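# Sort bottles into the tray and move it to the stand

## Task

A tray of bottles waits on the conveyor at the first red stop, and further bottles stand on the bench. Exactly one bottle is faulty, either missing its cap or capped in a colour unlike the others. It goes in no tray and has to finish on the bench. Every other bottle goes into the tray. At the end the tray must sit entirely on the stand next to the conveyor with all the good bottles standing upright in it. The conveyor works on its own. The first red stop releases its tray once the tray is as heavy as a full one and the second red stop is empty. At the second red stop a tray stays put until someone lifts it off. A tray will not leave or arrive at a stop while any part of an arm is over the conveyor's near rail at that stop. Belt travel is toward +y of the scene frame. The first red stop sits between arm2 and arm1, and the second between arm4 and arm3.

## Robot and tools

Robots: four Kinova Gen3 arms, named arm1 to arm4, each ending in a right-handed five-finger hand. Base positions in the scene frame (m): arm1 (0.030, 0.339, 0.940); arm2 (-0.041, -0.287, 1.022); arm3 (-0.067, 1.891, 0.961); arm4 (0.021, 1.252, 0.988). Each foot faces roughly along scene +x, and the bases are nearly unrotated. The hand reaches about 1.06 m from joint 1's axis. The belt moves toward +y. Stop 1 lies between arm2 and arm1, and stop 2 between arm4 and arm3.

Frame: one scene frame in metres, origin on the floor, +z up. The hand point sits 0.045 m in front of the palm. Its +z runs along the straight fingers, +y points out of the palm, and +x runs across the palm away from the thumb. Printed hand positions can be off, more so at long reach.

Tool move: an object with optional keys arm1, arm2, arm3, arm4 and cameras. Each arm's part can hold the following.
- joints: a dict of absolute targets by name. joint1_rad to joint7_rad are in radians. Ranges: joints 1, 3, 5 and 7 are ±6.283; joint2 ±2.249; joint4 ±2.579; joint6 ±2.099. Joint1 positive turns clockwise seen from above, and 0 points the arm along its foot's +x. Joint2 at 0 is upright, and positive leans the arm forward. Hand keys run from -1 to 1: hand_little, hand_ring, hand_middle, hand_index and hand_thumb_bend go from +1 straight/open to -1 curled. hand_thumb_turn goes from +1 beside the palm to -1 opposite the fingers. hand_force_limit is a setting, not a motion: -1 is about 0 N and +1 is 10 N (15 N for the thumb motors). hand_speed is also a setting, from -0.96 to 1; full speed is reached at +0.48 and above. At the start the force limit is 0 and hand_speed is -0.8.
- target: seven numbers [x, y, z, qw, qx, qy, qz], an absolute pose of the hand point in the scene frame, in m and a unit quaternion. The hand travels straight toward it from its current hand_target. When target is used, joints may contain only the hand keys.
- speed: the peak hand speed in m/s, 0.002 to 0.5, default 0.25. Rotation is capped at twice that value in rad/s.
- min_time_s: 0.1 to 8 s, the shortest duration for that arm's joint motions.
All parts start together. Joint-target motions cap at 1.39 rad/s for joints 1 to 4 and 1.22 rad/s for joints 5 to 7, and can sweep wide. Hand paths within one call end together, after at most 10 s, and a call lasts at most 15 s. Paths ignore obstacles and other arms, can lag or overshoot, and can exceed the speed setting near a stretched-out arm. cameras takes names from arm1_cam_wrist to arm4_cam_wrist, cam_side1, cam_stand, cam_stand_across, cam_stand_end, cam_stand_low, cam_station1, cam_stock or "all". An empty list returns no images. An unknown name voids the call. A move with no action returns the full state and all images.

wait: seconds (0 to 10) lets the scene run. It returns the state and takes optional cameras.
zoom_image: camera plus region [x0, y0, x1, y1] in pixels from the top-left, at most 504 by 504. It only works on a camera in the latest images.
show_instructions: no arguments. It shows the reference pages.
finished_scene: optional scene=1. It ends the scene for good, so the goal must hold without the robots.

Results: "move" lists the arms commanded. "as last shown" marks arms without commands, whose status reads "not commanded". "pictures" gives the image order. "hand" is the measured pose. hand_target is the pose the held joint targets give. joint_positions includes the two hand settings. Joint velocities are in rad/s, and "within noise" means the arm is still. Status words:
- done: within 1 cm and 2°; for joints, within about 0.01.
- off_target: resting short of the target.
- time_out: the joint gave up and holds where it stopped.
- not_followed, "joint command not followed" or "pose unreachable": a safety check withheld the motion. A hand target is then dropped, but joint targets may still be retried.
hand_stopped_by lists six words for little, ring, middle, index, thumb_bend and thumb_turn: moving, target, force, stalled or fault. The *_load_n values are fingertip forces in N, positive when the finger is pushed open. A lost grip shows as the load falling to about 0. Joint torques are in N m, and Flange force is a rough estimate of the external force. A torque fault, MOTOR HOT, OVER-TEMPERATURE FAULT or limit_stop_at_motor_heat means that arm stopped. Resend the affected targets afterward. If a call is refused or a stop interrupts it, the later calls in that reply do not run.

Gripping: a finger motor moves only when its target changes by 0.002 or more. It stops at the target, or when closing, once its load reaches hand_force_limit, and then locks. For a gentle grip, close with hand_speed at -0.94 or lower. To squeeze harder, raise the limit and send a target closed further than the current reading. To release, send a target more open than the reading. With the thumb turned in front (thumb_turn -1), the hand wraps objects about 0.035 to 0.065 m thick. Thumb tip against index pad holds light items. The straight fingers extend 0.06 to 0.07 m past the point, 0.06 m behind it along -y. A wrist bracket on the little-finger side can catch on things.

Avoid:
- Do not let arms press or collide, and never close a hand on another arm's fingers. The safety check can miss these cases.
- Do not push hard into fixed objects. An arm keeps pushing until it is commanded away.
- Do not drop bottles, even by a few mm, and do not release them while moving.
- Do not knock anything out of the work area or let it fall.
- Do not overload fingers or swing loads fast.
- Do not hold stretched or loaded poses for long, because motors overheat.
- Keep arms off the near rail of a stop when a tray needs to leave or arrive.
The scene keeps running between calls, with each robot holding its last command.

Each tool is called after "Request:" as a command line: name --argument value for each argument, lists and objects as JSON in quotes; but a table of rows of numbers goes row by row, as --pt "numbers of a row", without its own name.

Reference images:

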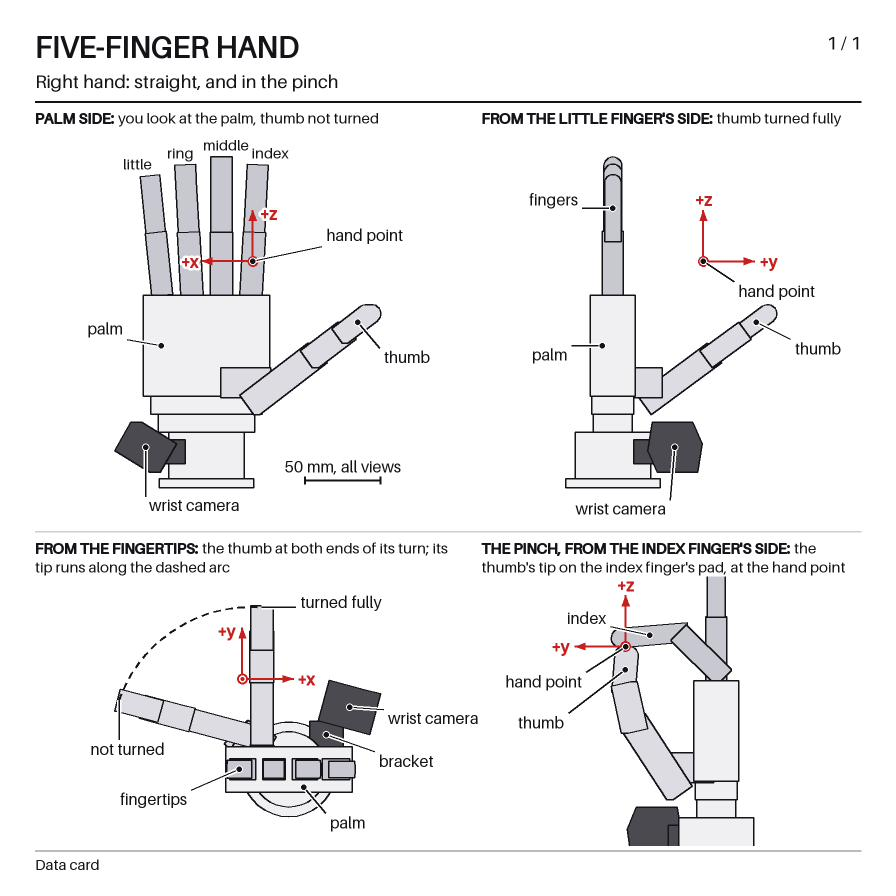

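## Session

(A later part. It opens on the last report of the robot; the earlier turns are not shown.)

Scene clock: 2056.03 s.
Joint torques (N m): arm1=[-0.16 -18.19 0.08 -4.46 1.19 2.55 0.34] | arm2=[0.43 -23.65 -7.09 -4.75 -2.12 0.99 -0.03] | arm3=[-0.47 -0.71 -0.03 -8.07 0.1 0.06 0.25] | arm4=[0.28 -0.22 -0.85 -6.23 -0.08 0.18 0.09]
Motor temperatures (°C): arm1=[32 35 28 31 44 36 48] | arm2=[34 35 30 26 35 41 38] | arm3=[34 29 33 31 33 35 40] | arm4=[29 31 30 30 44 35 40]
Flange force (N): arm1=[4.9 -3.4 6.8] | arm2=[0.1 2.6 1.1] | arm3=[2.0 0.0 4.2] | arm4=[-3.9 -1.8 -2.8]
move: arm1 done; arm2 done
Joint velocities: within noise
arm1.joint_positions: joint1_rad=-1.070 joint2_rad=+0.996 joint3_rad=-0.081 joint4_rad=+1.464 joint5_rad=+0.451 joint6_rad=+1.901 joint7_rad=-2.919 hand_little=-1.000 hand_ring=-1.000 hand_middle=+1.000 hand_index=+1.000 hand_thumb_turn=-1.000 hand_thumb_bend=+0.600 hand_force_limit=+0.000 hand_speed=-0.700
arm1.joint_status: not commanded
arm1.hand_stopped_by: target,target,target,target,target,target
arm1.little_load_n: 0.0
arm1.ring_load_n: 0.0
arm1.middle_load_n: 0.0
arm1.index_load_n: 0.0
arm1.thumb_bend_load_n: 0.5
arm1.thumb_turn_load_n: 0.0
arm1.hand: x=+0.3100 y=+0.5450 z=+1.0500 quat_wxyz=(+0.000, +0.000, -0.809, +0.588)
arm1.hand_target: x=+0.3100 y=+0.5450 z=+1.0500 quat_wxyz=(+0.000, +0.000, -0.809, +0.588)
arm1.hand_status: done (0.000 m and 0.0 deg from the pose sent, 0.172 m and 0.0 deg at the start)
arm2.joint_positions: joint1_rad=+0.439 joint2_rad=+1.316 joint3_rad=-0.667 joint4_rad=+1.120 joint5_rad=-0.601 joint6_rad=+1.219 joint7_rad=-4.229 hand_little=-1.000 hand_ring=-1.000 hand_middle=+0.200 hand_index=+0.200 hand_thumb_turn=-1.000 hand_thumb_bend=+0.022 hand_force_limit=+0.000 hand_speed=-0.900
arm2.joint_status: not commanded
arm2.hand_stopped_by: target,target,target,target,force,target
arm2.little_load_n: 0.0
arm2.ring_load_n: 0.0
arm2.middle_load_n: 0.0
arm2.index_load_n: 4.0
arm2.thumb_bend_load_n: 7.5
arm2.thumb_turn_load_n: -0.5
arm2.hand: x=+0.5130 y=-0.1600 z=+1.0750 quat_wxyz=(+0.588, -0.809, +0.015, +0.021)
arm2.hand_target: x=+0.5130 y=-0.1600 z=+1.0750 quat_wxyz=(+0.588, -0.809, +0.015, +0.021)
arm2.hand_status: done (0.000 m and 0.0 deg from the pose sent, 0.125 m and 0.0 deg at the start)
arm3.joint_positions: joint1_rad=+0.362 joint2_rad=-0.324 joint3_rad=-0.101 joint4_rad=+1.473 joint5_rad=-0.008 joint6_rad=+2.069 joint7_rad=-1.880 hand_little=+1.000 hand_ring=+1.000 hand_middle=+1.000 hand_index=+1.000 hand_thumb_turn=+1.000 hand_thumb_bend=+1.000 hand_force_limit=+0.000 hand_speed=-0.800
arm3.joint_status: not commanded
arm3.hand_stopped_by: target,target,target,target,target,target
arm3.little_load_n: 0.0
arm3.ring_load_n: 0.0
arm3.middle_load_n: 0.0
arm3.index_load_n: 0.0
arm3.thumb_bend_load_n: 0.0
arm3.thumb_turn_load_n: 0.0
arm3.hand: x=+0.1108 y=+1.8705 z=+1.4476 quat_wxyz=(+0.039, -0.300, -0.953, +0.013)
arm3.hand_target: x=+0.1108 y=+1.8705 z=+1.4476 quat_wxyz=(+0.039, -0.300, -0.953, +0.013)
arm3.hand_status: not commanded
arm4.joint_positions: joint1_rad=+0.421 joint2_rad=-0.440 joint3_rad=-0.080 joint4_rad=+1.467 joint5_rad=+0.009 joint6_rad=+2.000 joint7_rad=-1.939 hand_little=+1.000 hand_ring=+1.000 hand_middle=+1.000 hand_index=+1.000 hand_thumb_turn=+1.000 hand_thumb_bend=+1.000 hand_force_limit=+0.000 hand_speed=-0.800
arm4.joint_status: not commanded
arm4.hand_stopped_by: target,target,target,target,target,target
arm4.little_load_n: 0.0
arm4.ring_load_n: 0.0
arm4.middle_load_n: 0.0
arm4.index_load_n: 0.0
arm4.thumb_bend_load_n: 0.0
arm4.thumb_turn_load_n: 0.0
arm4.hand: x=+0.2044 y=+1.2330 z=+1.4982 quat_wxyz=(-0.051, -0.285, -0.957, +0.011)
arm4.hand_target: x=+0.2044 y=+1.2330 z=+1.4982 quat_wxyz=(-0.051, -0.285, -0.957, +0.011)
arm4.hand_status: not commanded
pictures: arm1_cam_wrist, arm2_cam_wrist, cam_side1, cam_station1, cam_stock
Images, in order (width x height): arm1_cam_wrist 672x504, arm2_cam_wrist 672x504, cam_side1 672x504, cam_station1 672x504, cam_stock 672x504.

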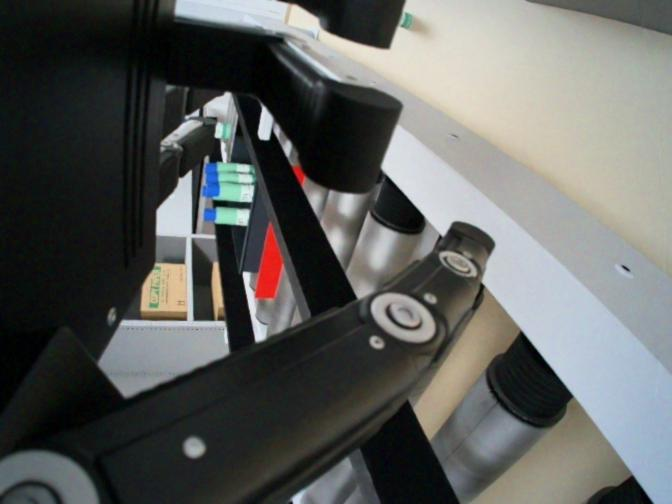

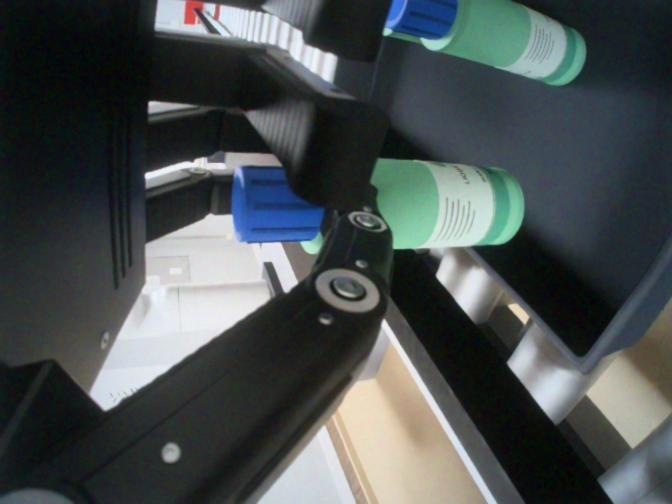

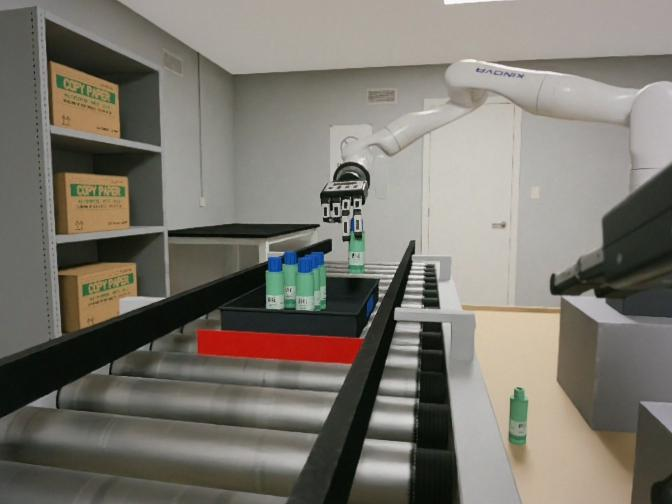

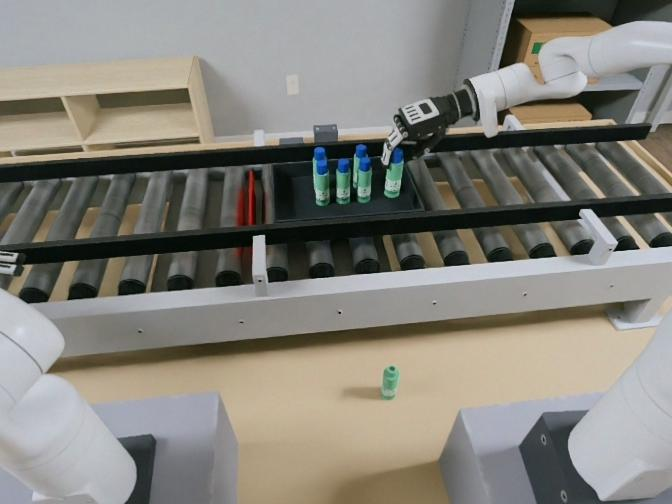

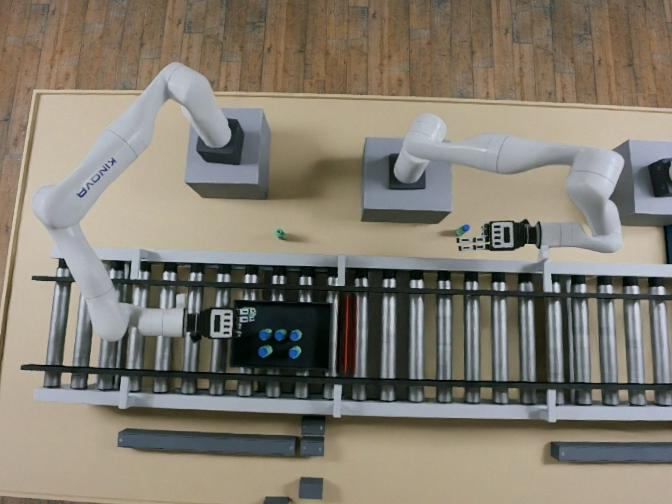

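Request:
move --arm2 '{"target":[0.516,-0.158,1.02,0.5878,-0.8090,0.0154,0.0212],"speed":0.08}' --cameras '["arm2_cam_wrist","cam_side1"]'

Request:
zoom_image --camera "cam_side1" --region '[276, 220, 396, 310]'

Scene clock: 2069.07 s.
Joint torques (N m): arm1=[-0.08 -18.24 0.09 -4.3 1.14 2.58 0.42] | arm2=[0.49 -23.94 -7.02 -4.34 -2.04 1.09 -0.08] | arm3=[-0.54 -0.68 0.02 -8.13 0.11 0.04 0.31] | arm4=[0.37 -0.16 -0.74 -6.22 -0.11 0.2 0.08]
Motor temperatures (°C): arm1=[32 35 28 31 44 36 48] | arm2=[34 35 30 26 35 41 38] | arm3=[34 29 33 31 33 35 40] | arm4=[29 31 30 30 44 35 40]
Flange force (N): arm1=[4.8 -3.0 6.3] | arm2=[-0.4 2.4 1.2] | arm3=[2.3 0.3 4.4] | arm4=[-3.7 -1.6 -2.8]
move: arm2 done
Joint velocities: within noise
arm1, arm3, arm4: as last shown
arm1.thumb_bend_load_n: 0.0
arm2.joint_positions: joint1_rad=+0.419 joint2_rad=+1.421 joint3_rad=-0.650 joint4_rad=+1.059 joint5_rad=-0.582 joint6_rad=+1.209 joint7_rad=-4.178 hand_little=-1.000 hand_ring=-1.000 hand_middle=+0.200 hand_index=+0.200 hand_thumb_turn=-1.000 hand_thumb_bend=+0.022 hand_force_limit=+0.000 hand_speed=-0.900
arm2.joint_status: not commanded
arm2.hand_stopped_by: target,target,target,target,force,target
arm2.little_load_n: 0.0
arm2.ring_load_n: 0.0
arm2.middle_load_n: 0.0
arm2.index_load_n: 4.5
arm2.thumb_bend_load_n: 7.5
arm2.thumb_turn_load_n: -0.5
arm2.hand: x=+0.5160 y=-0.1580 z=+1.0200 quat_wxyz=(+0.588, -0.809, +0.015, +0.021)
arm2.hand_target: x=+0.5160 y=-0.1580 z=+1.0200 quat_wxyz=(+0.588, -0.809, +0.015, +0.021)
arm2.hand_status: done (0.000 m and 0.0 deg from the pose sent, 0.055 m and 0.0 deg at the start)
Images, in order (width x height): arm2_cam_wrist 672x504, cam_side1 672x504.

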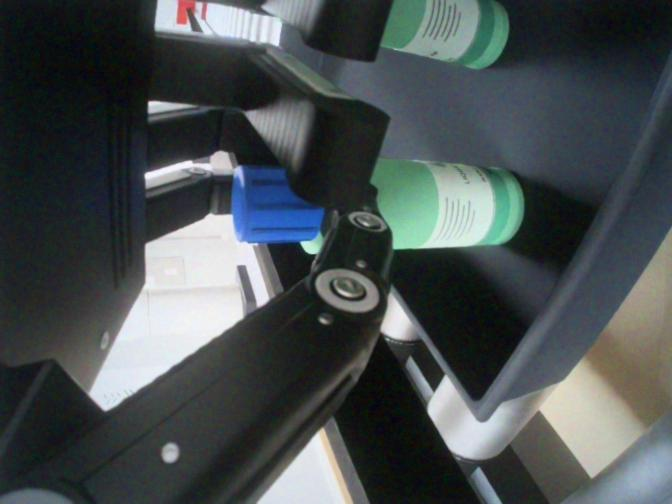

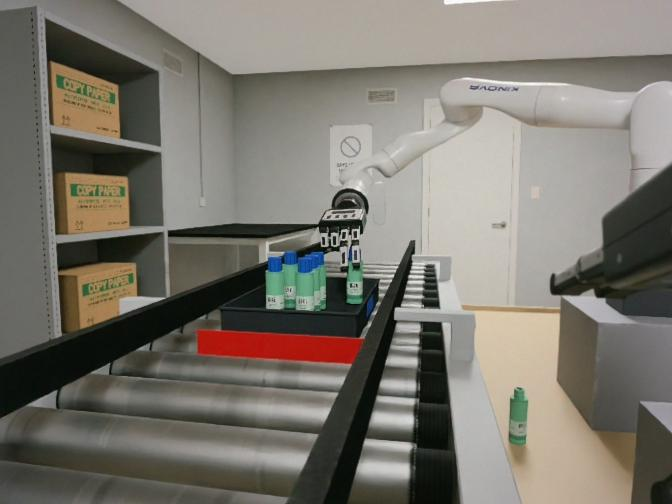

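Scaled by 4.200 from the camera's image (finer frame: 960x720).

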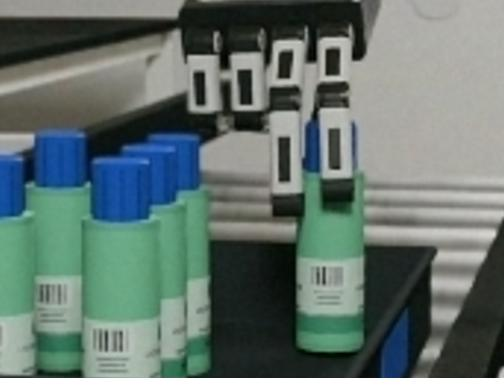

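Request:
move --arm2 '{"target":[0.516,-0.158,1.0175,0.5878,-0.8090,0.0154,0.0212],"speed":0.02}' --cameras '["cam_side1"]'

Request:
zoom_image --camera "cam_side1" --region '[336, 260, 386, 310]'

Request:
move --arm2 '{"target":[0.516,-0.158,1.0155,0.5878,-0.8090,0.0154,0.0212],"speed":0.02}' --cameras '["cam_side1"]'

Request:
zoom_image --camera "cam_side1" --region '[336, 260, 386, 310]'

Scene clock: 2085.37 s.
Joint torques (N m): arm1=[-0.07 -18.25 0.12 -4.33 1.16 2.6 0.36] | arm2=[0.49 -23.93 -7.08 -4.34 -2.05 1.08 -0.04] | arm3=[-0.56 -0.66 -0.06 -8.12 0.06 0.01 0.32] | arm4=[0.26 -0.21 -0.7 -6.25 -0.07 0.22 0.11]
Motor temperatures (°C): arm1=[32 35 28 31 44 36 48] | arm2=[34 35 30 26 35 41 38] | arm3=[34 29 33 31 33 35 40] | arm4=[29 31 30 30 44 35 40]
Flange force (N): arm1=[4.8 -3.1 6.5] | arm2=[-0.4 2.3 1.1] | arm3=[2.2 0.0 4.2] | arm4=[-3.7 -1.2 -2.6]
move: arm2 done
Joint velocities: within noise
arm1, arm3, arm4: as last shown
arm2.joint_positions: joint1_rad=+0.418 joint2_rad=+1.425 joint3_rad=-0.649 joint4_rad=+1.057 joint5_rad=-0.581 joint6_rad=+1.209 joint7_rad=-4.176 hand_little=-1.000 hand_ring=-1.000 hand_middle=+0.200 hand_index=+0.200 hand_thumb_turn=-1.000 hand_thumb_bend=+0.022 hand_force_limit=+0.000 hand_speed=-0.900
arm2.joint_status: not commanded
arm2.hand_stopped_by: target,target,target,target,force,target
arm2.little_load_n: 0.0
arm2.ring_load_n: 0.0
arm2.middle_load_n: 0.0
arm2.index_load_n: 4.5
arm2.thumb_bend_load_n: 7.0
arm2.thumb_turn_load_n: -0.5
arm2.hand: x=+0.5160 y=-0.1580 z=+1.0175 quat_wxyz=(+0.588, -0.809, +0.015, +0.021)
arm2.hand_target: x=+0.5160 y=-0.1580 z=+1.0175 quat_wxyz=(+0.588, -0.809, +0.015, +0.021)
arm2.hand_status: done (0.000 m and 0.0 deg from the pose sent, 0.002 m and 0.0 deg at the start)
arm3.thumb_turn_load_n: 0.5
Images, in order (width x height): cam_side1 672x504.

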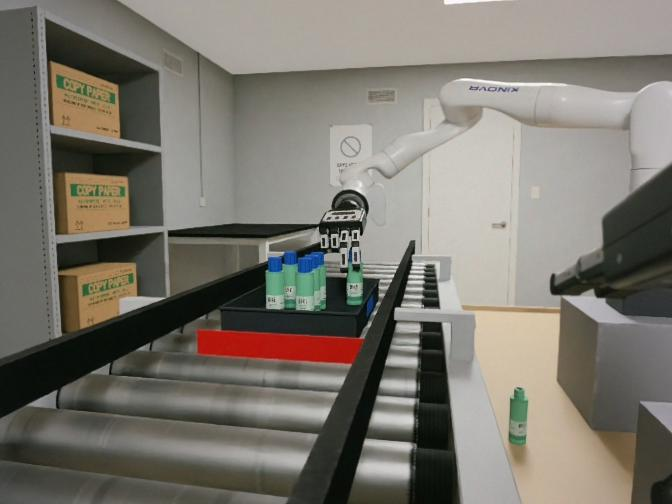

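Scaled by 10.080 from the camera's image (finer frame: 960x720).

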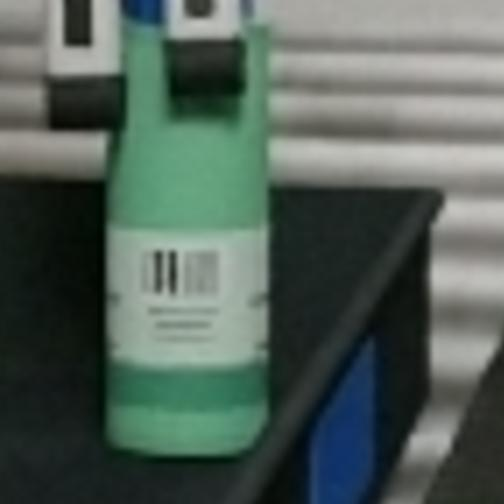

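Scene clock: 2086.33 s.
Joint torques (N m): arm1=[-0.2 -18.23 0.22 -4.31 1.22 2.56 0.37] | arm2=[0.52 -22.32 -5.52 -4.19 -1.22 0.35 0.05] | arm3=[-0.57 -0.77 -0.07 -8.1 0.01 -0.01 0.31] | arm4=[0.31 -0.13 -0.71 -6.19 -0.07 0.17 0.08]
Motor temperatures (°C): arm1=[32 35 28 31 44 36 48] | arm2=[34 35 30 26 35 41 38] | arm3=[34 29 33 31 33 35 40] | arm4=[29 31 30 30 44 35 40]
Flange force (N): arm1=[4.7 -3.1 6.3] | arm2=[-0.6 -1.3 -0.1] | arm3=[2.0 0.0 4.0] | arm4=[-3.6 -1.4 -2.9]
move: arm2 done
Joint velocities: within noise
arm1, arm3, arm4: as last shown
arm1.middle_load_n: -0.5
arm2.joint_positions: joint1_rad=+0.417 joint2_rad=+1.429 joint3_rad=-0.648 joint4_rad=+1.054 joint5_rad=-0.580 joint6_rad=+1.209 joint7_rad=-4.174 hand_little=-1.000 hand_ring=-1.000 hand_middle=+0.200 hand_index=+0.200 hand_thumb_turn=-1.000 hand_thumb_bend=+0.022 hand_force_limit=+0.000 hand_speed=-0.900
arm2.joint_status: not commanded
arm2.hand_stopped_by: target,target,target,target,force,target
arm2.little_load_n: 0.0
arm2.ring_load_n: 0.5
arm2.middle_load_n: 0.0
arm2.index_load_n: 5.5
arm2.thumb_bend_load_n: 5.5
arm2.thumb_turn_load_n: -0.5
arm2.hand: x=+0.5160 y=-0.1580 z=+1.0155 quat_wxyz=(+0.588, -0.809, +0.015, +0.021)
arm2.hand_target: x=+0.5160 y=-0.1580 z=+1.0155 quat_wxyz=(+0.588, -0.809, +0.015, +0.021)
arm2.hand_status: done (0.000 m and 0.0 deg from the pose sent, 0.002 m and 0.0 deg at the start)
arm3.thumb_turn_load_n: 0.0
Images, in order (width x height): cam_side1 672x504.

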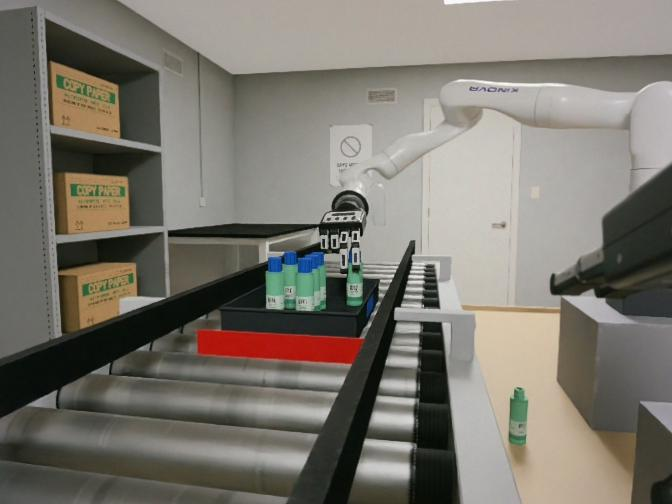

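Scaled by 10.080 from the camera's image (finer frame: 960x720).

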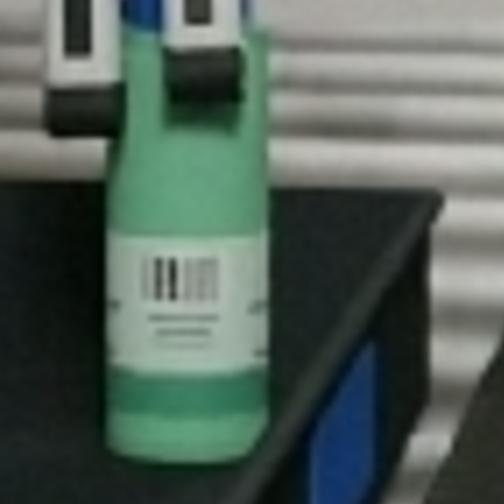

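Request:
move --arm2 '{"target":[0.516,-0.158,1.0162,0.5878,-0.8090,0.0154,0.0212],"speed":0.02}'

Request:
move --arm2 '{"joints":{"hand_thumb_bend":0.15,"hand_speed":-0.93}}' --cameras '["cam_side1","arm2_cam_wrist"]'

Request:
zoom_image --camera "cam_side1" --region '[336, 260, 386, 310]'

Scene clock: 2093.90 s.
Joint torques (N m): arm1=[-0.1 -18.32 0.03 -4.39 1.14 2.54 0.37] | arm2=[0.38 -23.12 -6.39 -4.2 -1.69 0.79 0.02] | arm3=[-0.55 -0.68 -0.1 -8.11 0.07 0.07 0.31] | arm4=[0.23 -0.18 -0.85 -6.22 -0.08 0.16 0.07]
Motor temperatures (°C): arm1=[32 35 28 31 44 36 48] | arm2=[34 35 30 26 35 41 38] | arm3=[34 29 33 31 33 35 40] | arm4=[29 31 30 30 44 35 40]
Flange force (N): arm1=[4.7 -3.0 6.5] | arm2=[-0.5 0.6 0.4] | arm3=[2.1 -0.1 4.4] | arm4=[-3.8 -1.8 -2.9]
move: arm2 done
Joint velocities: within noise
arm1, arm3, arm4: as last shown
arm1.middle_load_n: 0.0
arm1.index_load_n: -0.5
arm2.joint_positions: joint1_rad=+0.418 joint2_rad=+1.428 joint3_rad=-0.648 joint4_rad=+1.055 joint5_rad=-0.580 joint6_rad=+1.209 joint7_rad=-4.175 hand_little=-1.000 hand_ring=-1.000 hand_middle=+0.200 hand_index=+0.200 hand_thumb_turn=-1.000 hand_thumb_bend=+0.022 hand_force_limit=+0.000 hand_speed=-0.900
arm2.joint_status: not commanded
arm2.hand_stopped_by: target,target,target,target,force,target
arm2.little_load_n: -0.5
arm2.ring_load_n: 0.0
arm2.middle_load_n: 0.0
arm2.index_load_n: 5.0
arm2.thumb_bend_load_n: 6.0
arm2.thumb_turn_load_n: -0.5
arm2.hand: x=+0.5160 y=-0.1580 z=+1.0162 quat_wxyz=(+0.588, -0.809, +0.015, +0.021)
arm2.hand_target: x=+0.5160 y=-0.1580 z=+1.0162 quat_wxyz=(+0.588, -0.809, +0.015, +0.021)
arm2.hand_status: done (0.000 m and 0.0 deg from the pose sent, 0.001 m and 0.0 deg at the start)
arm3.little_load_n: -0.5
arm3.thumb_bend_load_n: -0.5
arm4.middle_load_n: 0.5
pictures: none

Scene clock: 2095.67 s.
Joint torques (N m): arm1=[-0.09 -18.17 0.07 -4.27 1.19 2.64 0.35] | arm2=[0.62 -23.63 -6.61 -4.26 -1.86 0.92 -0.04] | arm3=[-0.49 -0.72 -0.05 -8.05 0.07 0.02 0.27] | arm4=[0.32 -0.23 -0.79 -6.23 -0.14 0.18 0.11]
Motor temperatures (°C): arm1=[32 35 28 31 44 36 48] | arm2=[34 35 30 26 35 41 38] | arm3=[34 29 33 31 33 35 40] | arm4=[29 31 30 30 44 35 40]
Flange force (N): arm1=[4.7 -3.1 6.4] | arm2=[0.0 1.6 1.0] | arm3=[2.0 0.0 3.9] | arm4=[-3.9 -1.6 -2.8]
move: arm2 done
Joint velocities: within noise
arm1, arm3, arm4: as last shown
arm1.index_load_n: 0.0
arm2.joint_positions: joint1_rad=+0.418 joint2_rad=+1.428 joint3_rad=-0.648 joint4_rad=+1.055 joint5_rad=-0.580 joint6_rad=+1.209 joint7_rad=-4.175 hand_little=-1.000 hand_ring=-1.000 hand_middle=+0.200 hand_index=+0.200 hand_thumb_turn=-1.000 hand_thumb_bend=+0.150 hand_force_limit=+0.000 hand_speed=-0.930
arm2.joint_status: all done
arm2.hand_stopped_by: target,target,target,target,target,target
arm2.little_load_n: 0.0
arm2.ring_load_n: 0.0
arm2.middle_load_n: 0.0
arm2.index_load_n: 0.5
arm2.thumb_bend_load_n: 0.0
arm2.thumb_turn_load_n: 0.0
arm2.hand: x=+0.5160 y=-0.1580 z=+1.0162 quat_wxyz=(+0.588, -0.809, +0.015, +0.021)
arm2.hand_target: x=+0.5160 y=-0.1580 z=+1.0162 quat_wxyz=(+0.588, -0.809, +0.015, +0.021)
arm2.hand_status: not commanded
arm3.little_load_n: 0.0
arm3.thumb_bend_load_n: 0.0
arm4.middle_load_n: 0.0
pictures: arm2_cam_wrist, cam_side1
Images, in order (width x height): arm2_cam_wrist 672x504, cam_side1 672x504.

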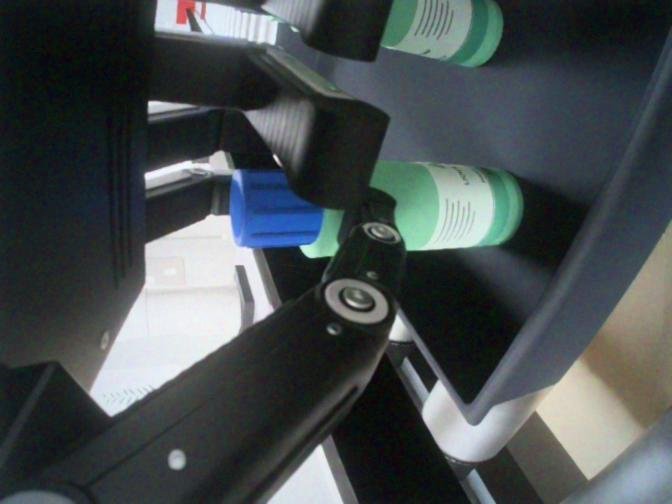

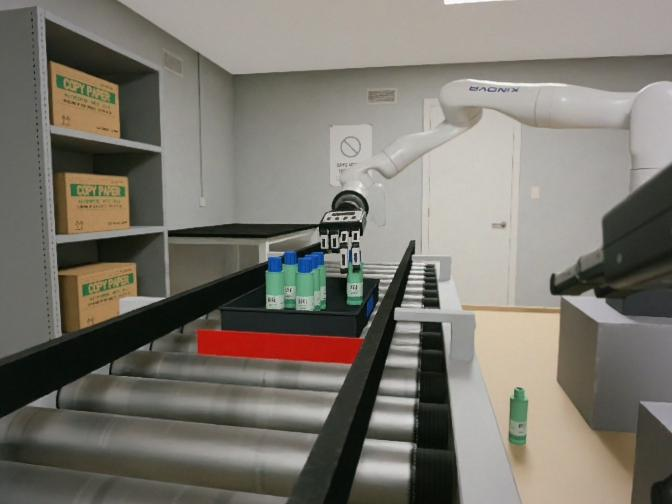

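Scaled by 10.080 from the camera's image (finer frame: 960x720).

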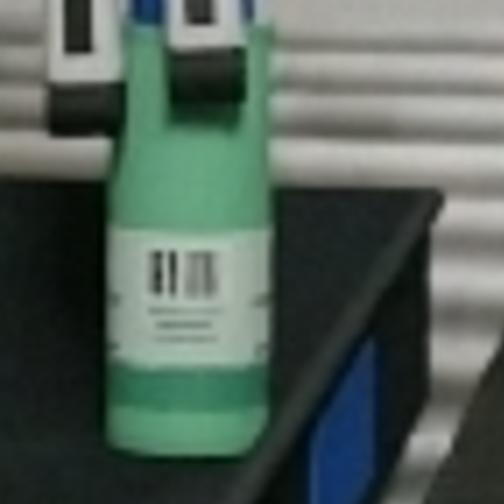

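Request:
move --arm2 '{"joints":{"hand_thumb_bend":0.4,"hand_index":0.45,"hand_middle":0.45,"hand_speed":-0.85}}' --cameras '["cam_side1","arm2_cam_wrist"]'

Request:
zoom_image --camera "cam_side1" --region '[276, 220, 396, 310]'

Scene clock: 2103.67 s.
Joint torques (N m): arm1=[-0.06 -18.25 0.04 -4.36 1.14 2.61 0.41] | arm2=[0.45 -23.6 -6.7 -4.26 -1.88 0.96 -0.01] | arm3=[-0.57 -0.73 -0.04 -8.17 0.09 0.01 0.34] | arm4=[0.31 -0.15 -0.76 -6.15 -0.12 0.19 0.19]
Motor temperatures (°C): arm1=[32 35 28 31 44 36 48] | arm2=[34 35 30 26 35 41 38] | arm3=[34 29 33 31 33 35 40] | arm4=[29 31 30 30 44 35 40]
Flange force (N): arm1=[4.9 -3.1 6.6] | arm2=[-0.4 1.6 0.8] | arm3=[2.2 0.2 4.4] | arm4=[-3.7 -1.3 -3.0]
move: arm2 done
Joint velocities: within noise
arm1, arm3, arm4: as last shown
arm2.joint_positions: joint1_rad=+0.418 joint2_rad=+1.428 joint3_rad=-0.648 joint4_rad=+1.055 joint5_rad=-0.580 joint6_rad=+1.209 joint7_rad=-4.175 hand_little=-1.000 hand_ring=-1.000 hand_middle=+0.450 hand_index=+0.450 hand_thumb_turn=-1.000 hand_thumb_bend=+0.400 hand_force_limit=+0.000 hand_speed=-0.850
arm2.joint_status: all done
arm2.hand_stopped_by: target,target,target,target,target,target
arm2.little_load_n: 0.0
arm2.ring_load_n: 0.0
arm2.middle_load_n: 0.0
arm2.index_load_n: 0.0
arm2.thumb_bend_load_n: 0.0
arm2.thumb_turn_load_n: 0.0
arm2.hand: x=+0.5160 y=-0.1580 z=+1.0162 quat_wxyz=(+0.588, -0.809, +0.015, +0.021)
arm2.hand_target: x=+0.5160 y=-0.1580 z=+1.0162 quat_wxyz=(+0.588, -0.809, +0.015, +0.021)
arm2.hand_status: not commanded
pictures: arm2_cam_wrist, cam_side1
Images, in order (width x height): arm2_cam_wrist 672x504, cam_side1 672x504.

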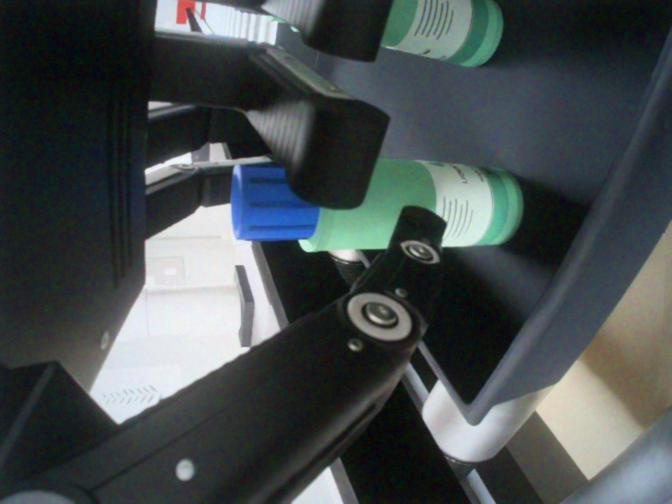

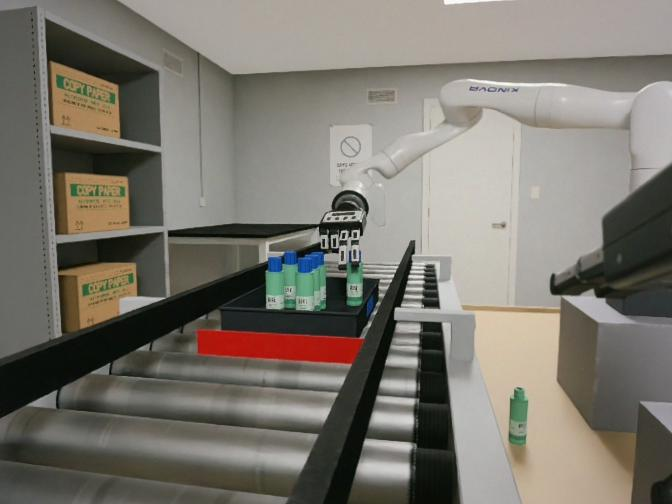

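Scaled by 4.200 from the camera's image (finer frame: 960x720).

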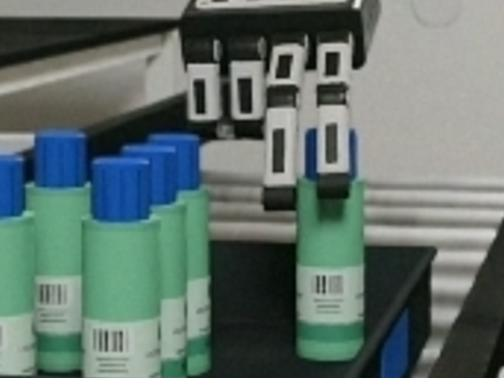

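Request:
move --arm2 '{"target":[0.516,-0.160,1.07,0.5878,-0.8090,0.0154,0.0212],"speed":0.06,"joints":{"hand_thumb_bend":0.45}}'

Request:
move --arm2 '{"target":[0.50,-0.18,1.2,0.5878,-0.8090,0,0],"speed":0.2}' --cameras '["cam_side1","arm2_cam_wrist","cam_station1"]'

Request:
zoom_image --camera "cam_side1" --region '[216, 190, 416, 340]'

Scene clock: 2111.63 s.
Joint torques (N m): arm1=[0 -18.17 0.07 -4.32 1.18 2.62 0.36] | arm2=[0.46 -23.46 -6.8 -4.75 -1.93 0.83 -0.01] | arm3=[-0.55 -0.73 -0.02 -8.11 0.16 0.06 0.33] | arm4=[0.25 -0.12 -0.77 -6.27 -0.05 0.18 0.13]
Motor temperatures (°C): arm1=[32 35 28 31 44 36 48] | arm2=[34 35 30 26 35 41 38] | arm3=[34 29 33 31 33 35 40] | arm4=[29 31 30 30 44 35 40]
Flange force (N): arm1=[4.9 -3.2 6.4] | arm2=[0.0 1.8 0.8] | arm3=[2.1 0.4 4.3] | arm4=[-3.5 -1.4 -2.6]
move: arm2 done
Joint velocities: within noise
arm1, arm3, arm4: as last shown
arm2.joint_positions: joint1_rad=+0.432 joint2_rad=+1.329 joint3_rad=-0.664 joint4_rad=+1.102 joint5_rad=-0.598 joint6_rad=+1.224 joint7_rad=-4.229 hand_little=-1.000 hand_ring=-1.000 hand_middle=+0.450 hand_index=+0.450 hand_thumb_turn=-1.000 hand_thumb_bend=+0.450 hand_force_limit=+0.000 hand_speed=-0.850
arm2.joint_status: all done
arm2.hand_stopped_by: target,target,target,target,target,target
arm2.little_load_n: 0.0
arm2.ring_load_n: 0.0
arm2.middle_load_n: 0.0
arm2.index_load_n: 0.0
arm2.thumb_bend_load_n: 0.0
arm2.thumb_turn_load_n: 0.0
arm2.hand: x=+0.5160 y=-0.1600 z=+1.0700 quat_wxyz=(+0.588, -0.809, +0.015, +0.021)
arm2.hand_target: x=+0.5160 y=-0.1600 z=+1.0700 quat_wxyz=(+0.588, -0.809, +0.015, +0.021)
arm2.hand_status: done (0.000 m and 0.0 deg from the pose sent, 0.054 m and 0.0 deg at the start)
arm4.thumb_bend_load_n: -0.5
pictures: none

Scene clock: 2112.87 s.
Joint torques (N m): arm1=[-0.09 -18.21 0.12 -4.35 1.14 2.63 0.39] | arm2=[0.45 -21.99 -6.63 -5.89 -2.12 0.57 -0.05] | arm3=[-0.59 -0.64 -0.03 -8.18 0.15 0.05 0.33] | arm4=[0.3 -0.16 -0.64 -6.23 -0.08 0.21 0.15]
Motor temperatures (°C): arm1=[32 35 28 31 44 36 48] | arm2=[34 35 30 26 35 41 38] | arm3=[34 29 33 31 33 35 40] | arm4=[29 31 30 30 44 35 40]
Flange force (N): arm1=[4.9 -3.2 6.7] | arm2=[0.1 2.0 0.9] | arm3=[2.4 0.3 4.7] | arm4=[-3.6 -1.0 -2.7]
move: arm2 done
Joint velocities: within noise
arm1.joint_positions: joint1_rad=-1.070 joint2_rad=+0.996 joint3_rad=-0.081 joint4_rad=+1.464 joint5_rad=+0.451 joint6_rad=+1.901 joint7_rad=-2.919 hand_little=-1.000 hand_ring=-1.000 hand_middle=+1.000 hand_index=+1.000 hand_thumb_turn=-1.000 hand_thumb_bend=+0.600 hand_force_limit=+0.000 hand_speed=-0.700
arm1.joint_status: not commanded
arm1.hand_stopped_by: target,target,target,target,target,target
arm1.little_load_n: 0.0
arm1.ring_load_n: 0.0
arm1.middle_load_n: 0.0
arm1.index_load_n: 0.0
arm1.thumb_bend_load_n: 0.0
arm1.thumb_turn_load_n: 0.0
arm1.hand: x=+0.3100 y=+0.5450 z=+1.0500 quat_wxyz=(+0.000, +0.000, -0.809, +0.588)
arm1.hand_target: x=+0.3100 y=+0.5450 z=+1.0500 quat_wxyz=(+0.000, +0.000, -0.809, +0.588)
arm1.hand_status: not commanded
arm2.joint_positions: joint1_rad=+0.516 joint2_rad=+1.087 joint3_rad=-0.719 joint4_rad=+1.206 joint5_rad=-0.640 joint6_rad=+1.282 joint7_rad=-4.310 hand_little=-1.000 hand_ring=-1.000 hand_middle=+0.450 hand_index=+0.450 hand_thumb_turn=-1.000 hand_thumb_bend=+0.450 hand_force_limit=+0.000 hand_speed=-0.850
arm2.joint_status: not commanded
arm2.hand_stopped_by: target,target,target,target,target,target
arm2.little_load_n: 0.0
arm2.ring_load_n: 0.0
arm2.middle_load_n: 0.0
arm2.index_load_n: 0.0
arm2.thumb_bend_load_n: 0.0
arm2.thumb_turn_load_n: 0.0
arm2.hand: x=+0.5000 y=-0.1800 z=+1.2000 quat_wxyz=(+0.588, -0.809, +0.000, +0.000)
arm2.hand_target: x=+0.5000 y=-0.1800 z=+1.2000 quat_wxyz=(+0.588, -0.809, +0.000, +0.000)
arm2.hand_status: done (0.000 m and 0.0 deg from the pose sent, 0.132 m and 3.0 deg at the start)
arm3.joint_positions: joint1_rad=+0.362 joint2_rad=-0.324 joint3_rad=-0.101 joint4_rad=+1.473 joint5_rad=-0.008 joint6_rad=+2.069 joint7_rad=-1.880 hand_little=+1.000 hand_ring=+1.000 hand_middle=+1.000 hand_index=+1.000 hand_thumb_turn=+1.000 hand_thumb_bend=+1.000 hand_force_limit=+0.000 hand_speed=-0.800
arm3.joint_status: not commanded
arm3.hand_stopped_by: target,target,target,target,target,target
arm3.little_load_n: 0.0
arm3.ring_load_n: 0.0
arm3.middle_load_n: 0.0
arm3.index_load_n: -0.5
arm3.thumb_bend_load_n: -0.5
arm3.thumb_turn_load_n: 0.5
arm3.hand: x=+0.1108 y=+1.8705 z=+1.4476 quat_wxyz=(+0.039, -0.300, -0.953, +0.013)
arm3.hand_target: x=+0.1108 y=+1.8705 z=+1.4476 quat_wxyz=(+0.039, -0.300, -0.953, +0.013)
arm3.hand_status: not commanded
arm4.joint_positions: joint1_rad=+0.421 joint2_rad=-0.440 joint3_rad=-0.080 joint4_rad=+1.467 joint5_rad=+0.009 joint6_rad=+2.000 joint7_rad=-1.939 hand_little=+1.000 hand_ring=+1.000 hand_middle=+1.000 hand_index=+1.000 hand_thumb_turn=+1.000 hand_thumb_bend=+1.000 hand_force_limit=+0.000 hand_speed=-0.800
arm4.joint_status: not commanded
arm4.hand_stopped_by: target,target,target,target,target,target
arm4.little_load_n: 0.0
arm4.ring_load_n: 0.0
arm4.middle_load_n: 0.0
arm4.index_load_n: 0.0
arm4.thumb_bend_load_n: -0.5
arm4.thumb_turn_load_n: 0.0
arm4.hand: x=+0.2044 y=+1.2330 z=+1.4982 quat_wxyz=(-0.051, -0.285, -0.957, +0.011)
arm4.hand_target: x=+0.2044 y=+1.2330 z=+1.4982 quat_wxyz=(-0.051, -0.285, -0.957, +0.011)
arm4.hand_status: not commanded
pictures: arm2_cam_wrist, cam_side1, cam_station1
Images, in order (width x height): arm2_cam_wrist 672x504, cam_side1 672x504, cam_station1 672x504.

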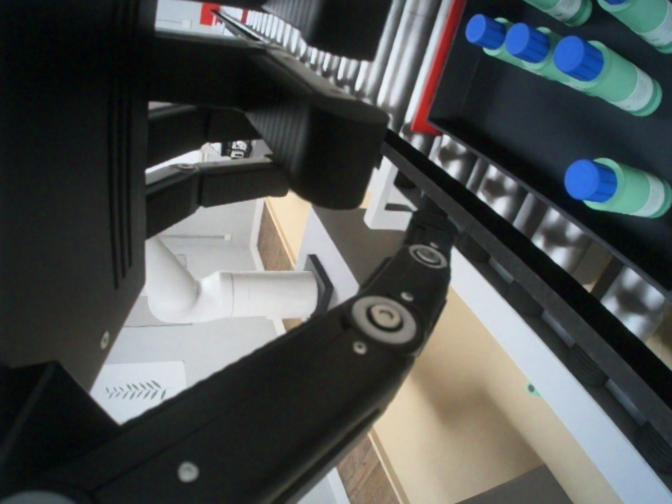

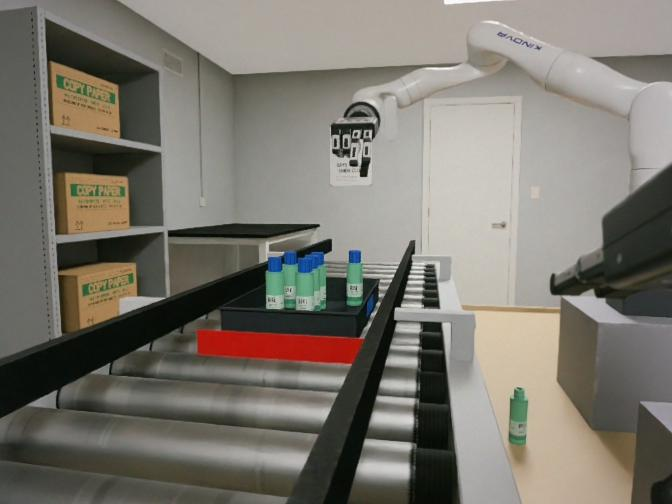

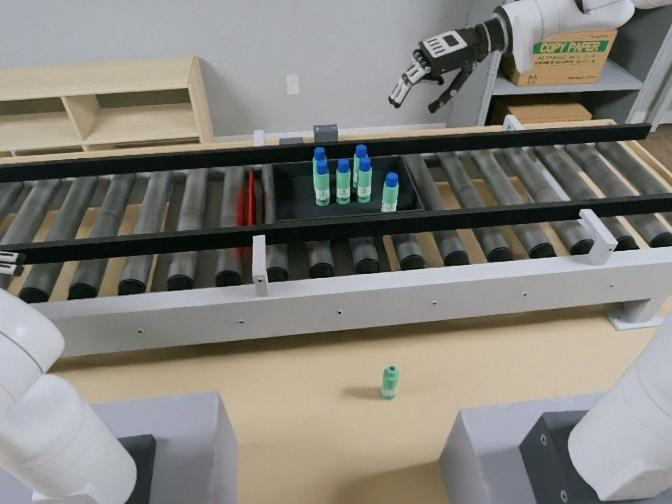

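Scaled by 2.520 from the camera's image (finer frame: 960x720).

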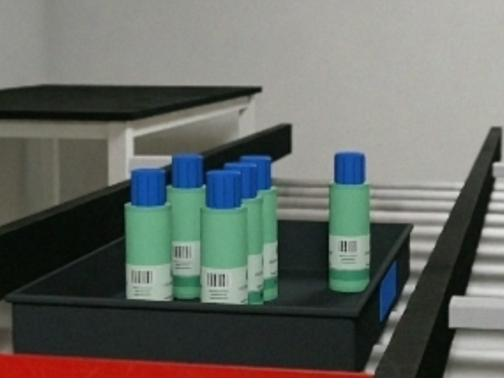

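Request:
move --arm2 '{"target":[0.25,-0.38,1.22,0.5878,-0.8090,0,0],"speed":0.25}' --cameras '["cam_stock","cam_stand_end"]'

Request:
zoom_image --camera "cam_stock" --region '[250, 210, 310, 255]'

Request:
zoom_image --camera "cam_stock" --region '[430, 205, 490, 250]'

Scene clock: 2122.70 s.
Joint torques (N m): arm1=[0.03 -18.16 0.1 -4.33 1.17 2.55 0.31] | arm2=[0.47 -17.19 -5.04 -4.4 -1.77 1.22 -0.05] | arm3=[-0.55 -0.71 -0.04 -8.13 0.12 0.06 0.3] | arm4=[0.44 -0.12 -0.72 -6.26 -0.09 0.21 0.11]
Motor temperatures (°C): arm1=[32 35 28 31 44 36 48] | arm2=[34 35 30 26 35 41 38] | arm3=[34 29 33 31 33 35 40] | arm4=[29 31 30 30 44 35 40]
Flange force (N): arm1=[4.9 -3.3 6.3] | arm2=[0.2 2.3 1.1] | arm3=[2.1 0.2 4.4] | arm4=[-3.6 -1.5 -2.5]
move: arm2 done
Joint velocities: within noise
arm1, arm3, arm4: as last shown
arm1.thumb_turn_load_n: 0.5
arm2.joint_positions: joint1_rad=+1.137 joint2_rad=+0.861 joint3_rad=-0.668 joint4_rad=+1.634 joint5_rad=-0.491 joint6_rad=+1.580 joint7_rad=-3.988 hand_little=-1.000 hand_ring=-1.000 hand_middle=+0.450 hand_index=+0.450 hand_thumb_turn=-1.000 hand_thumb_bend=+0.450 hand_force_limit=+0.000 hand_speed=-0.850
arm2.joint_status: not commanded
arm2.hand_stopped_by: target,target,target,target,target,target
arm2.little_load_n: 0.0
arm2.ring_load_n: 0.0
arm2.middle_load_n: 0.0
arm2.index_load_n: 0.0
arm2.thumb_bend_load_n: 0.0
arm2.thumb_turn_load_n: 0.0
arm2.hand: x=+0.2500 y=-0.3800 z=+1.2200 quat_wxyz=(+0.588, -0.809, +0.000, +0.000)
arm2.hand_target: x=+0.2500 y=-0.3800 z=+1.2200 quat_wxyz=(+0.588, -0.809, +0.000, +0.000)
arm2.hand_status: done (0.000 m and 0.0 deg from the pose sent, 0.321 m and 0.0 deg at the start)
arm3.index_load_n: 0.0
arm3.thumb_bend_load_n: 0.0
arm3.thumb_turn_load_n: 0.0
pictures: cam_stand_end, cam_stock
Images, in order (width x height): cam_stand_end 672x504, cam_stock 672x504.

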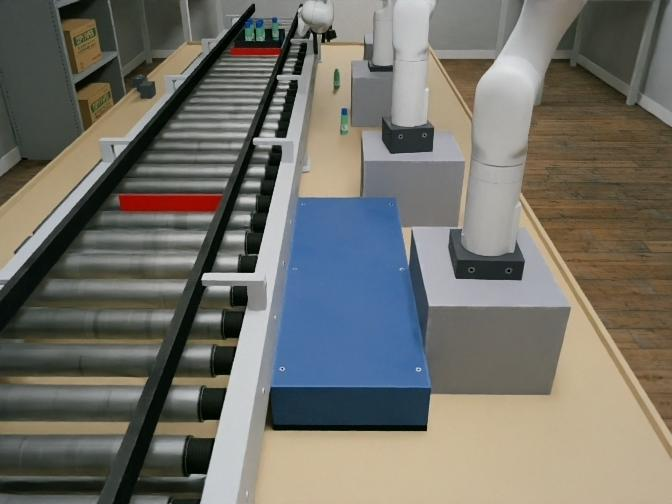

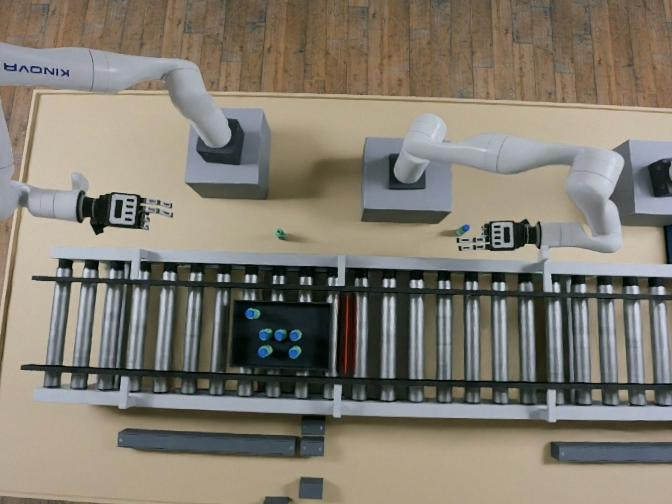

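Scaled by 8.400 from the camera's image (finer frame: 960x720).

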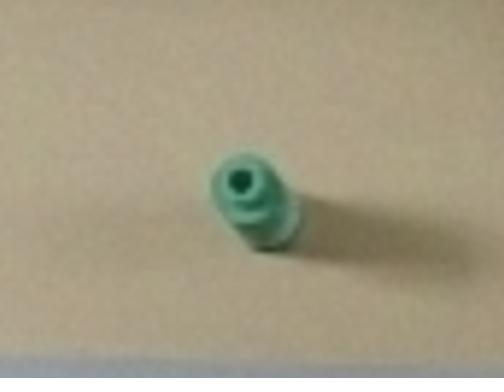

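Scaled by 8.400 from the camera's image (finer frame: 960x720).

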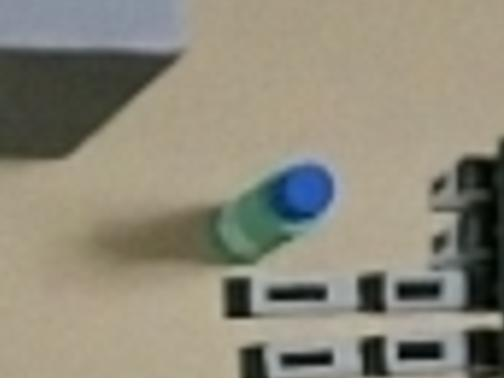

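Request:
move --arm1 '{"target":[0.225,0.559,0.92,0.0,0.0,0.809,-0.5878],"speed":0.15}' --cameras '["arm1_cam_wrist","cam_stock","cam_stand_end"]'

Request:
zoom_image --camera "cam_stock" --region '[430, 180, 550, 270]'

Scene clock: 2170.53 s.
Joint torques (N m): arm1=[-0.18 -18.35 -0.39 -2.56 0.66 2.67 0.34] | arm2=[0.43 -17.18 -4.99 -4.42 -1.78 1.2 -0.03] | arm3=[-0.56 -0.67 -0.05 -8.11 0.11 0.03 0.28] | arm4=[0.4 -0.06 -0.75 -6.27 -0.1 0.2 0.09]
Motor temperatures (°C): arm1=[32 35 28 31 44 36 48] | arm2=[34 36 30 27 35 41 38] | arm3=[34 29 33 31 33 35 40] | arm4=[29 31 30 30 44 35 40]
Flange force (N): arm1=[3.0 -5.3 5.8] | arm2=[0.1 2.2 1.1] | arm3=[2.2 0.0 4.3] | arm4=[-3.5 -1.7 -2.5]
move: arm1 done
Joint velocities: within noise
arm1.joint_positions: joint1_rad=-1.196 joint2_rad=+1.238 joint3_rad=-0.129 joint4_rad=+1.459 joint5_rad=+0.327 joint6_rad=+1.714 joint7_rad=-3.123 hand_little=-1.000 hand_ring=-1.000 hand_middle=+1.000 hand_index=+1.000 hand_thumb_turn=-1.000 hand_thumb_bend=+0.600 hand_force_limit=+0.000 hand_speed=-0.700
arm1.joint_status: not commanded
arm1.hand_stopped_by: target,target,target,target,target,target
arm1.little_load_n: 0.0
arm1.ring_load_n: 0.0
arm1.middle_load_n: 0.0
arm1.index_load_n: 0.0
arm1.thumb_bend_load_n: 0.0
arm1.thumb_turn_load_n: 0.0
arm1.hand: x=+0.2250 y=+0.5590 z=+0.9200 quat_wxyz=(+0.000, +0.000, -0.809, +0.588)
arm1.hand_target: x=+0.2250 y=+0.5590 z=+0.9200 quat_wxyz=(+0.000, +0.000, -0.809, +0.588)
arm1.hand_status: done (0.000 m and 0.0 deg from the pose sent, 0.156 m and 0.0 deg at the start)
arm2, arm3, arm4: as last shown
arm2.thumb_bend_load_n: 0.5
arm4.thumb_bend_load_n: 0.0
pictures: arm1_cam_wrist, cam_stand_end, cam_stock
Images, in order (width x height): arm1_cam_wrist 672x504, cam_stand_end 672x504, cam_stock 672x504.

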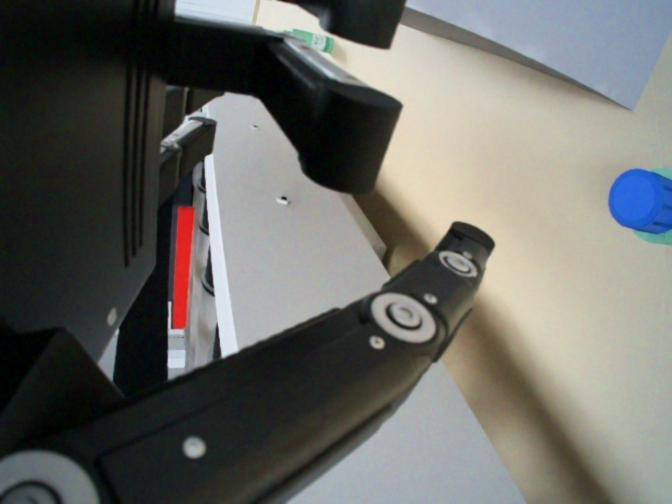

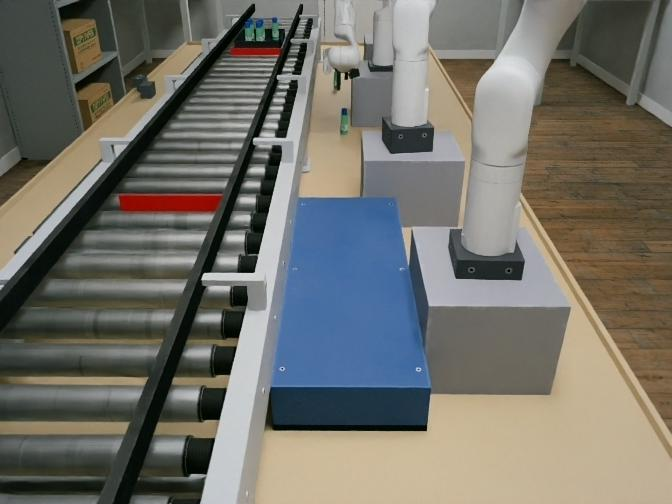

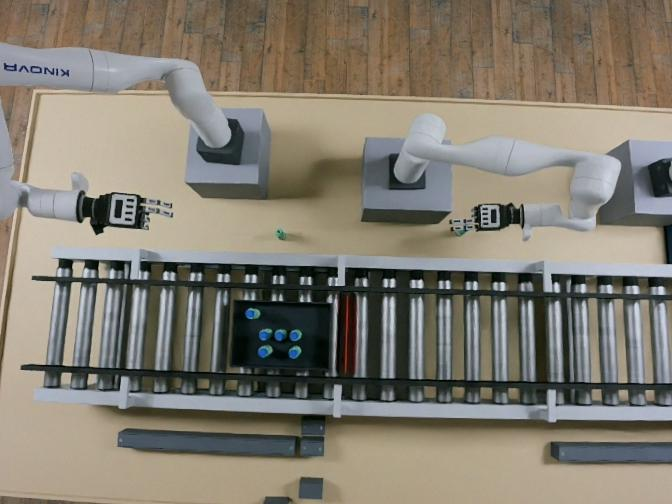

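Scaled by 4.200 from the camera's image (finer frame: 960x720).

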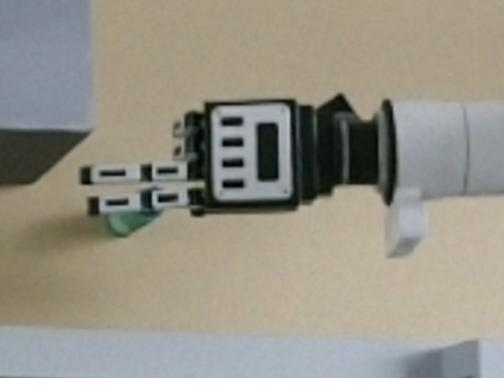

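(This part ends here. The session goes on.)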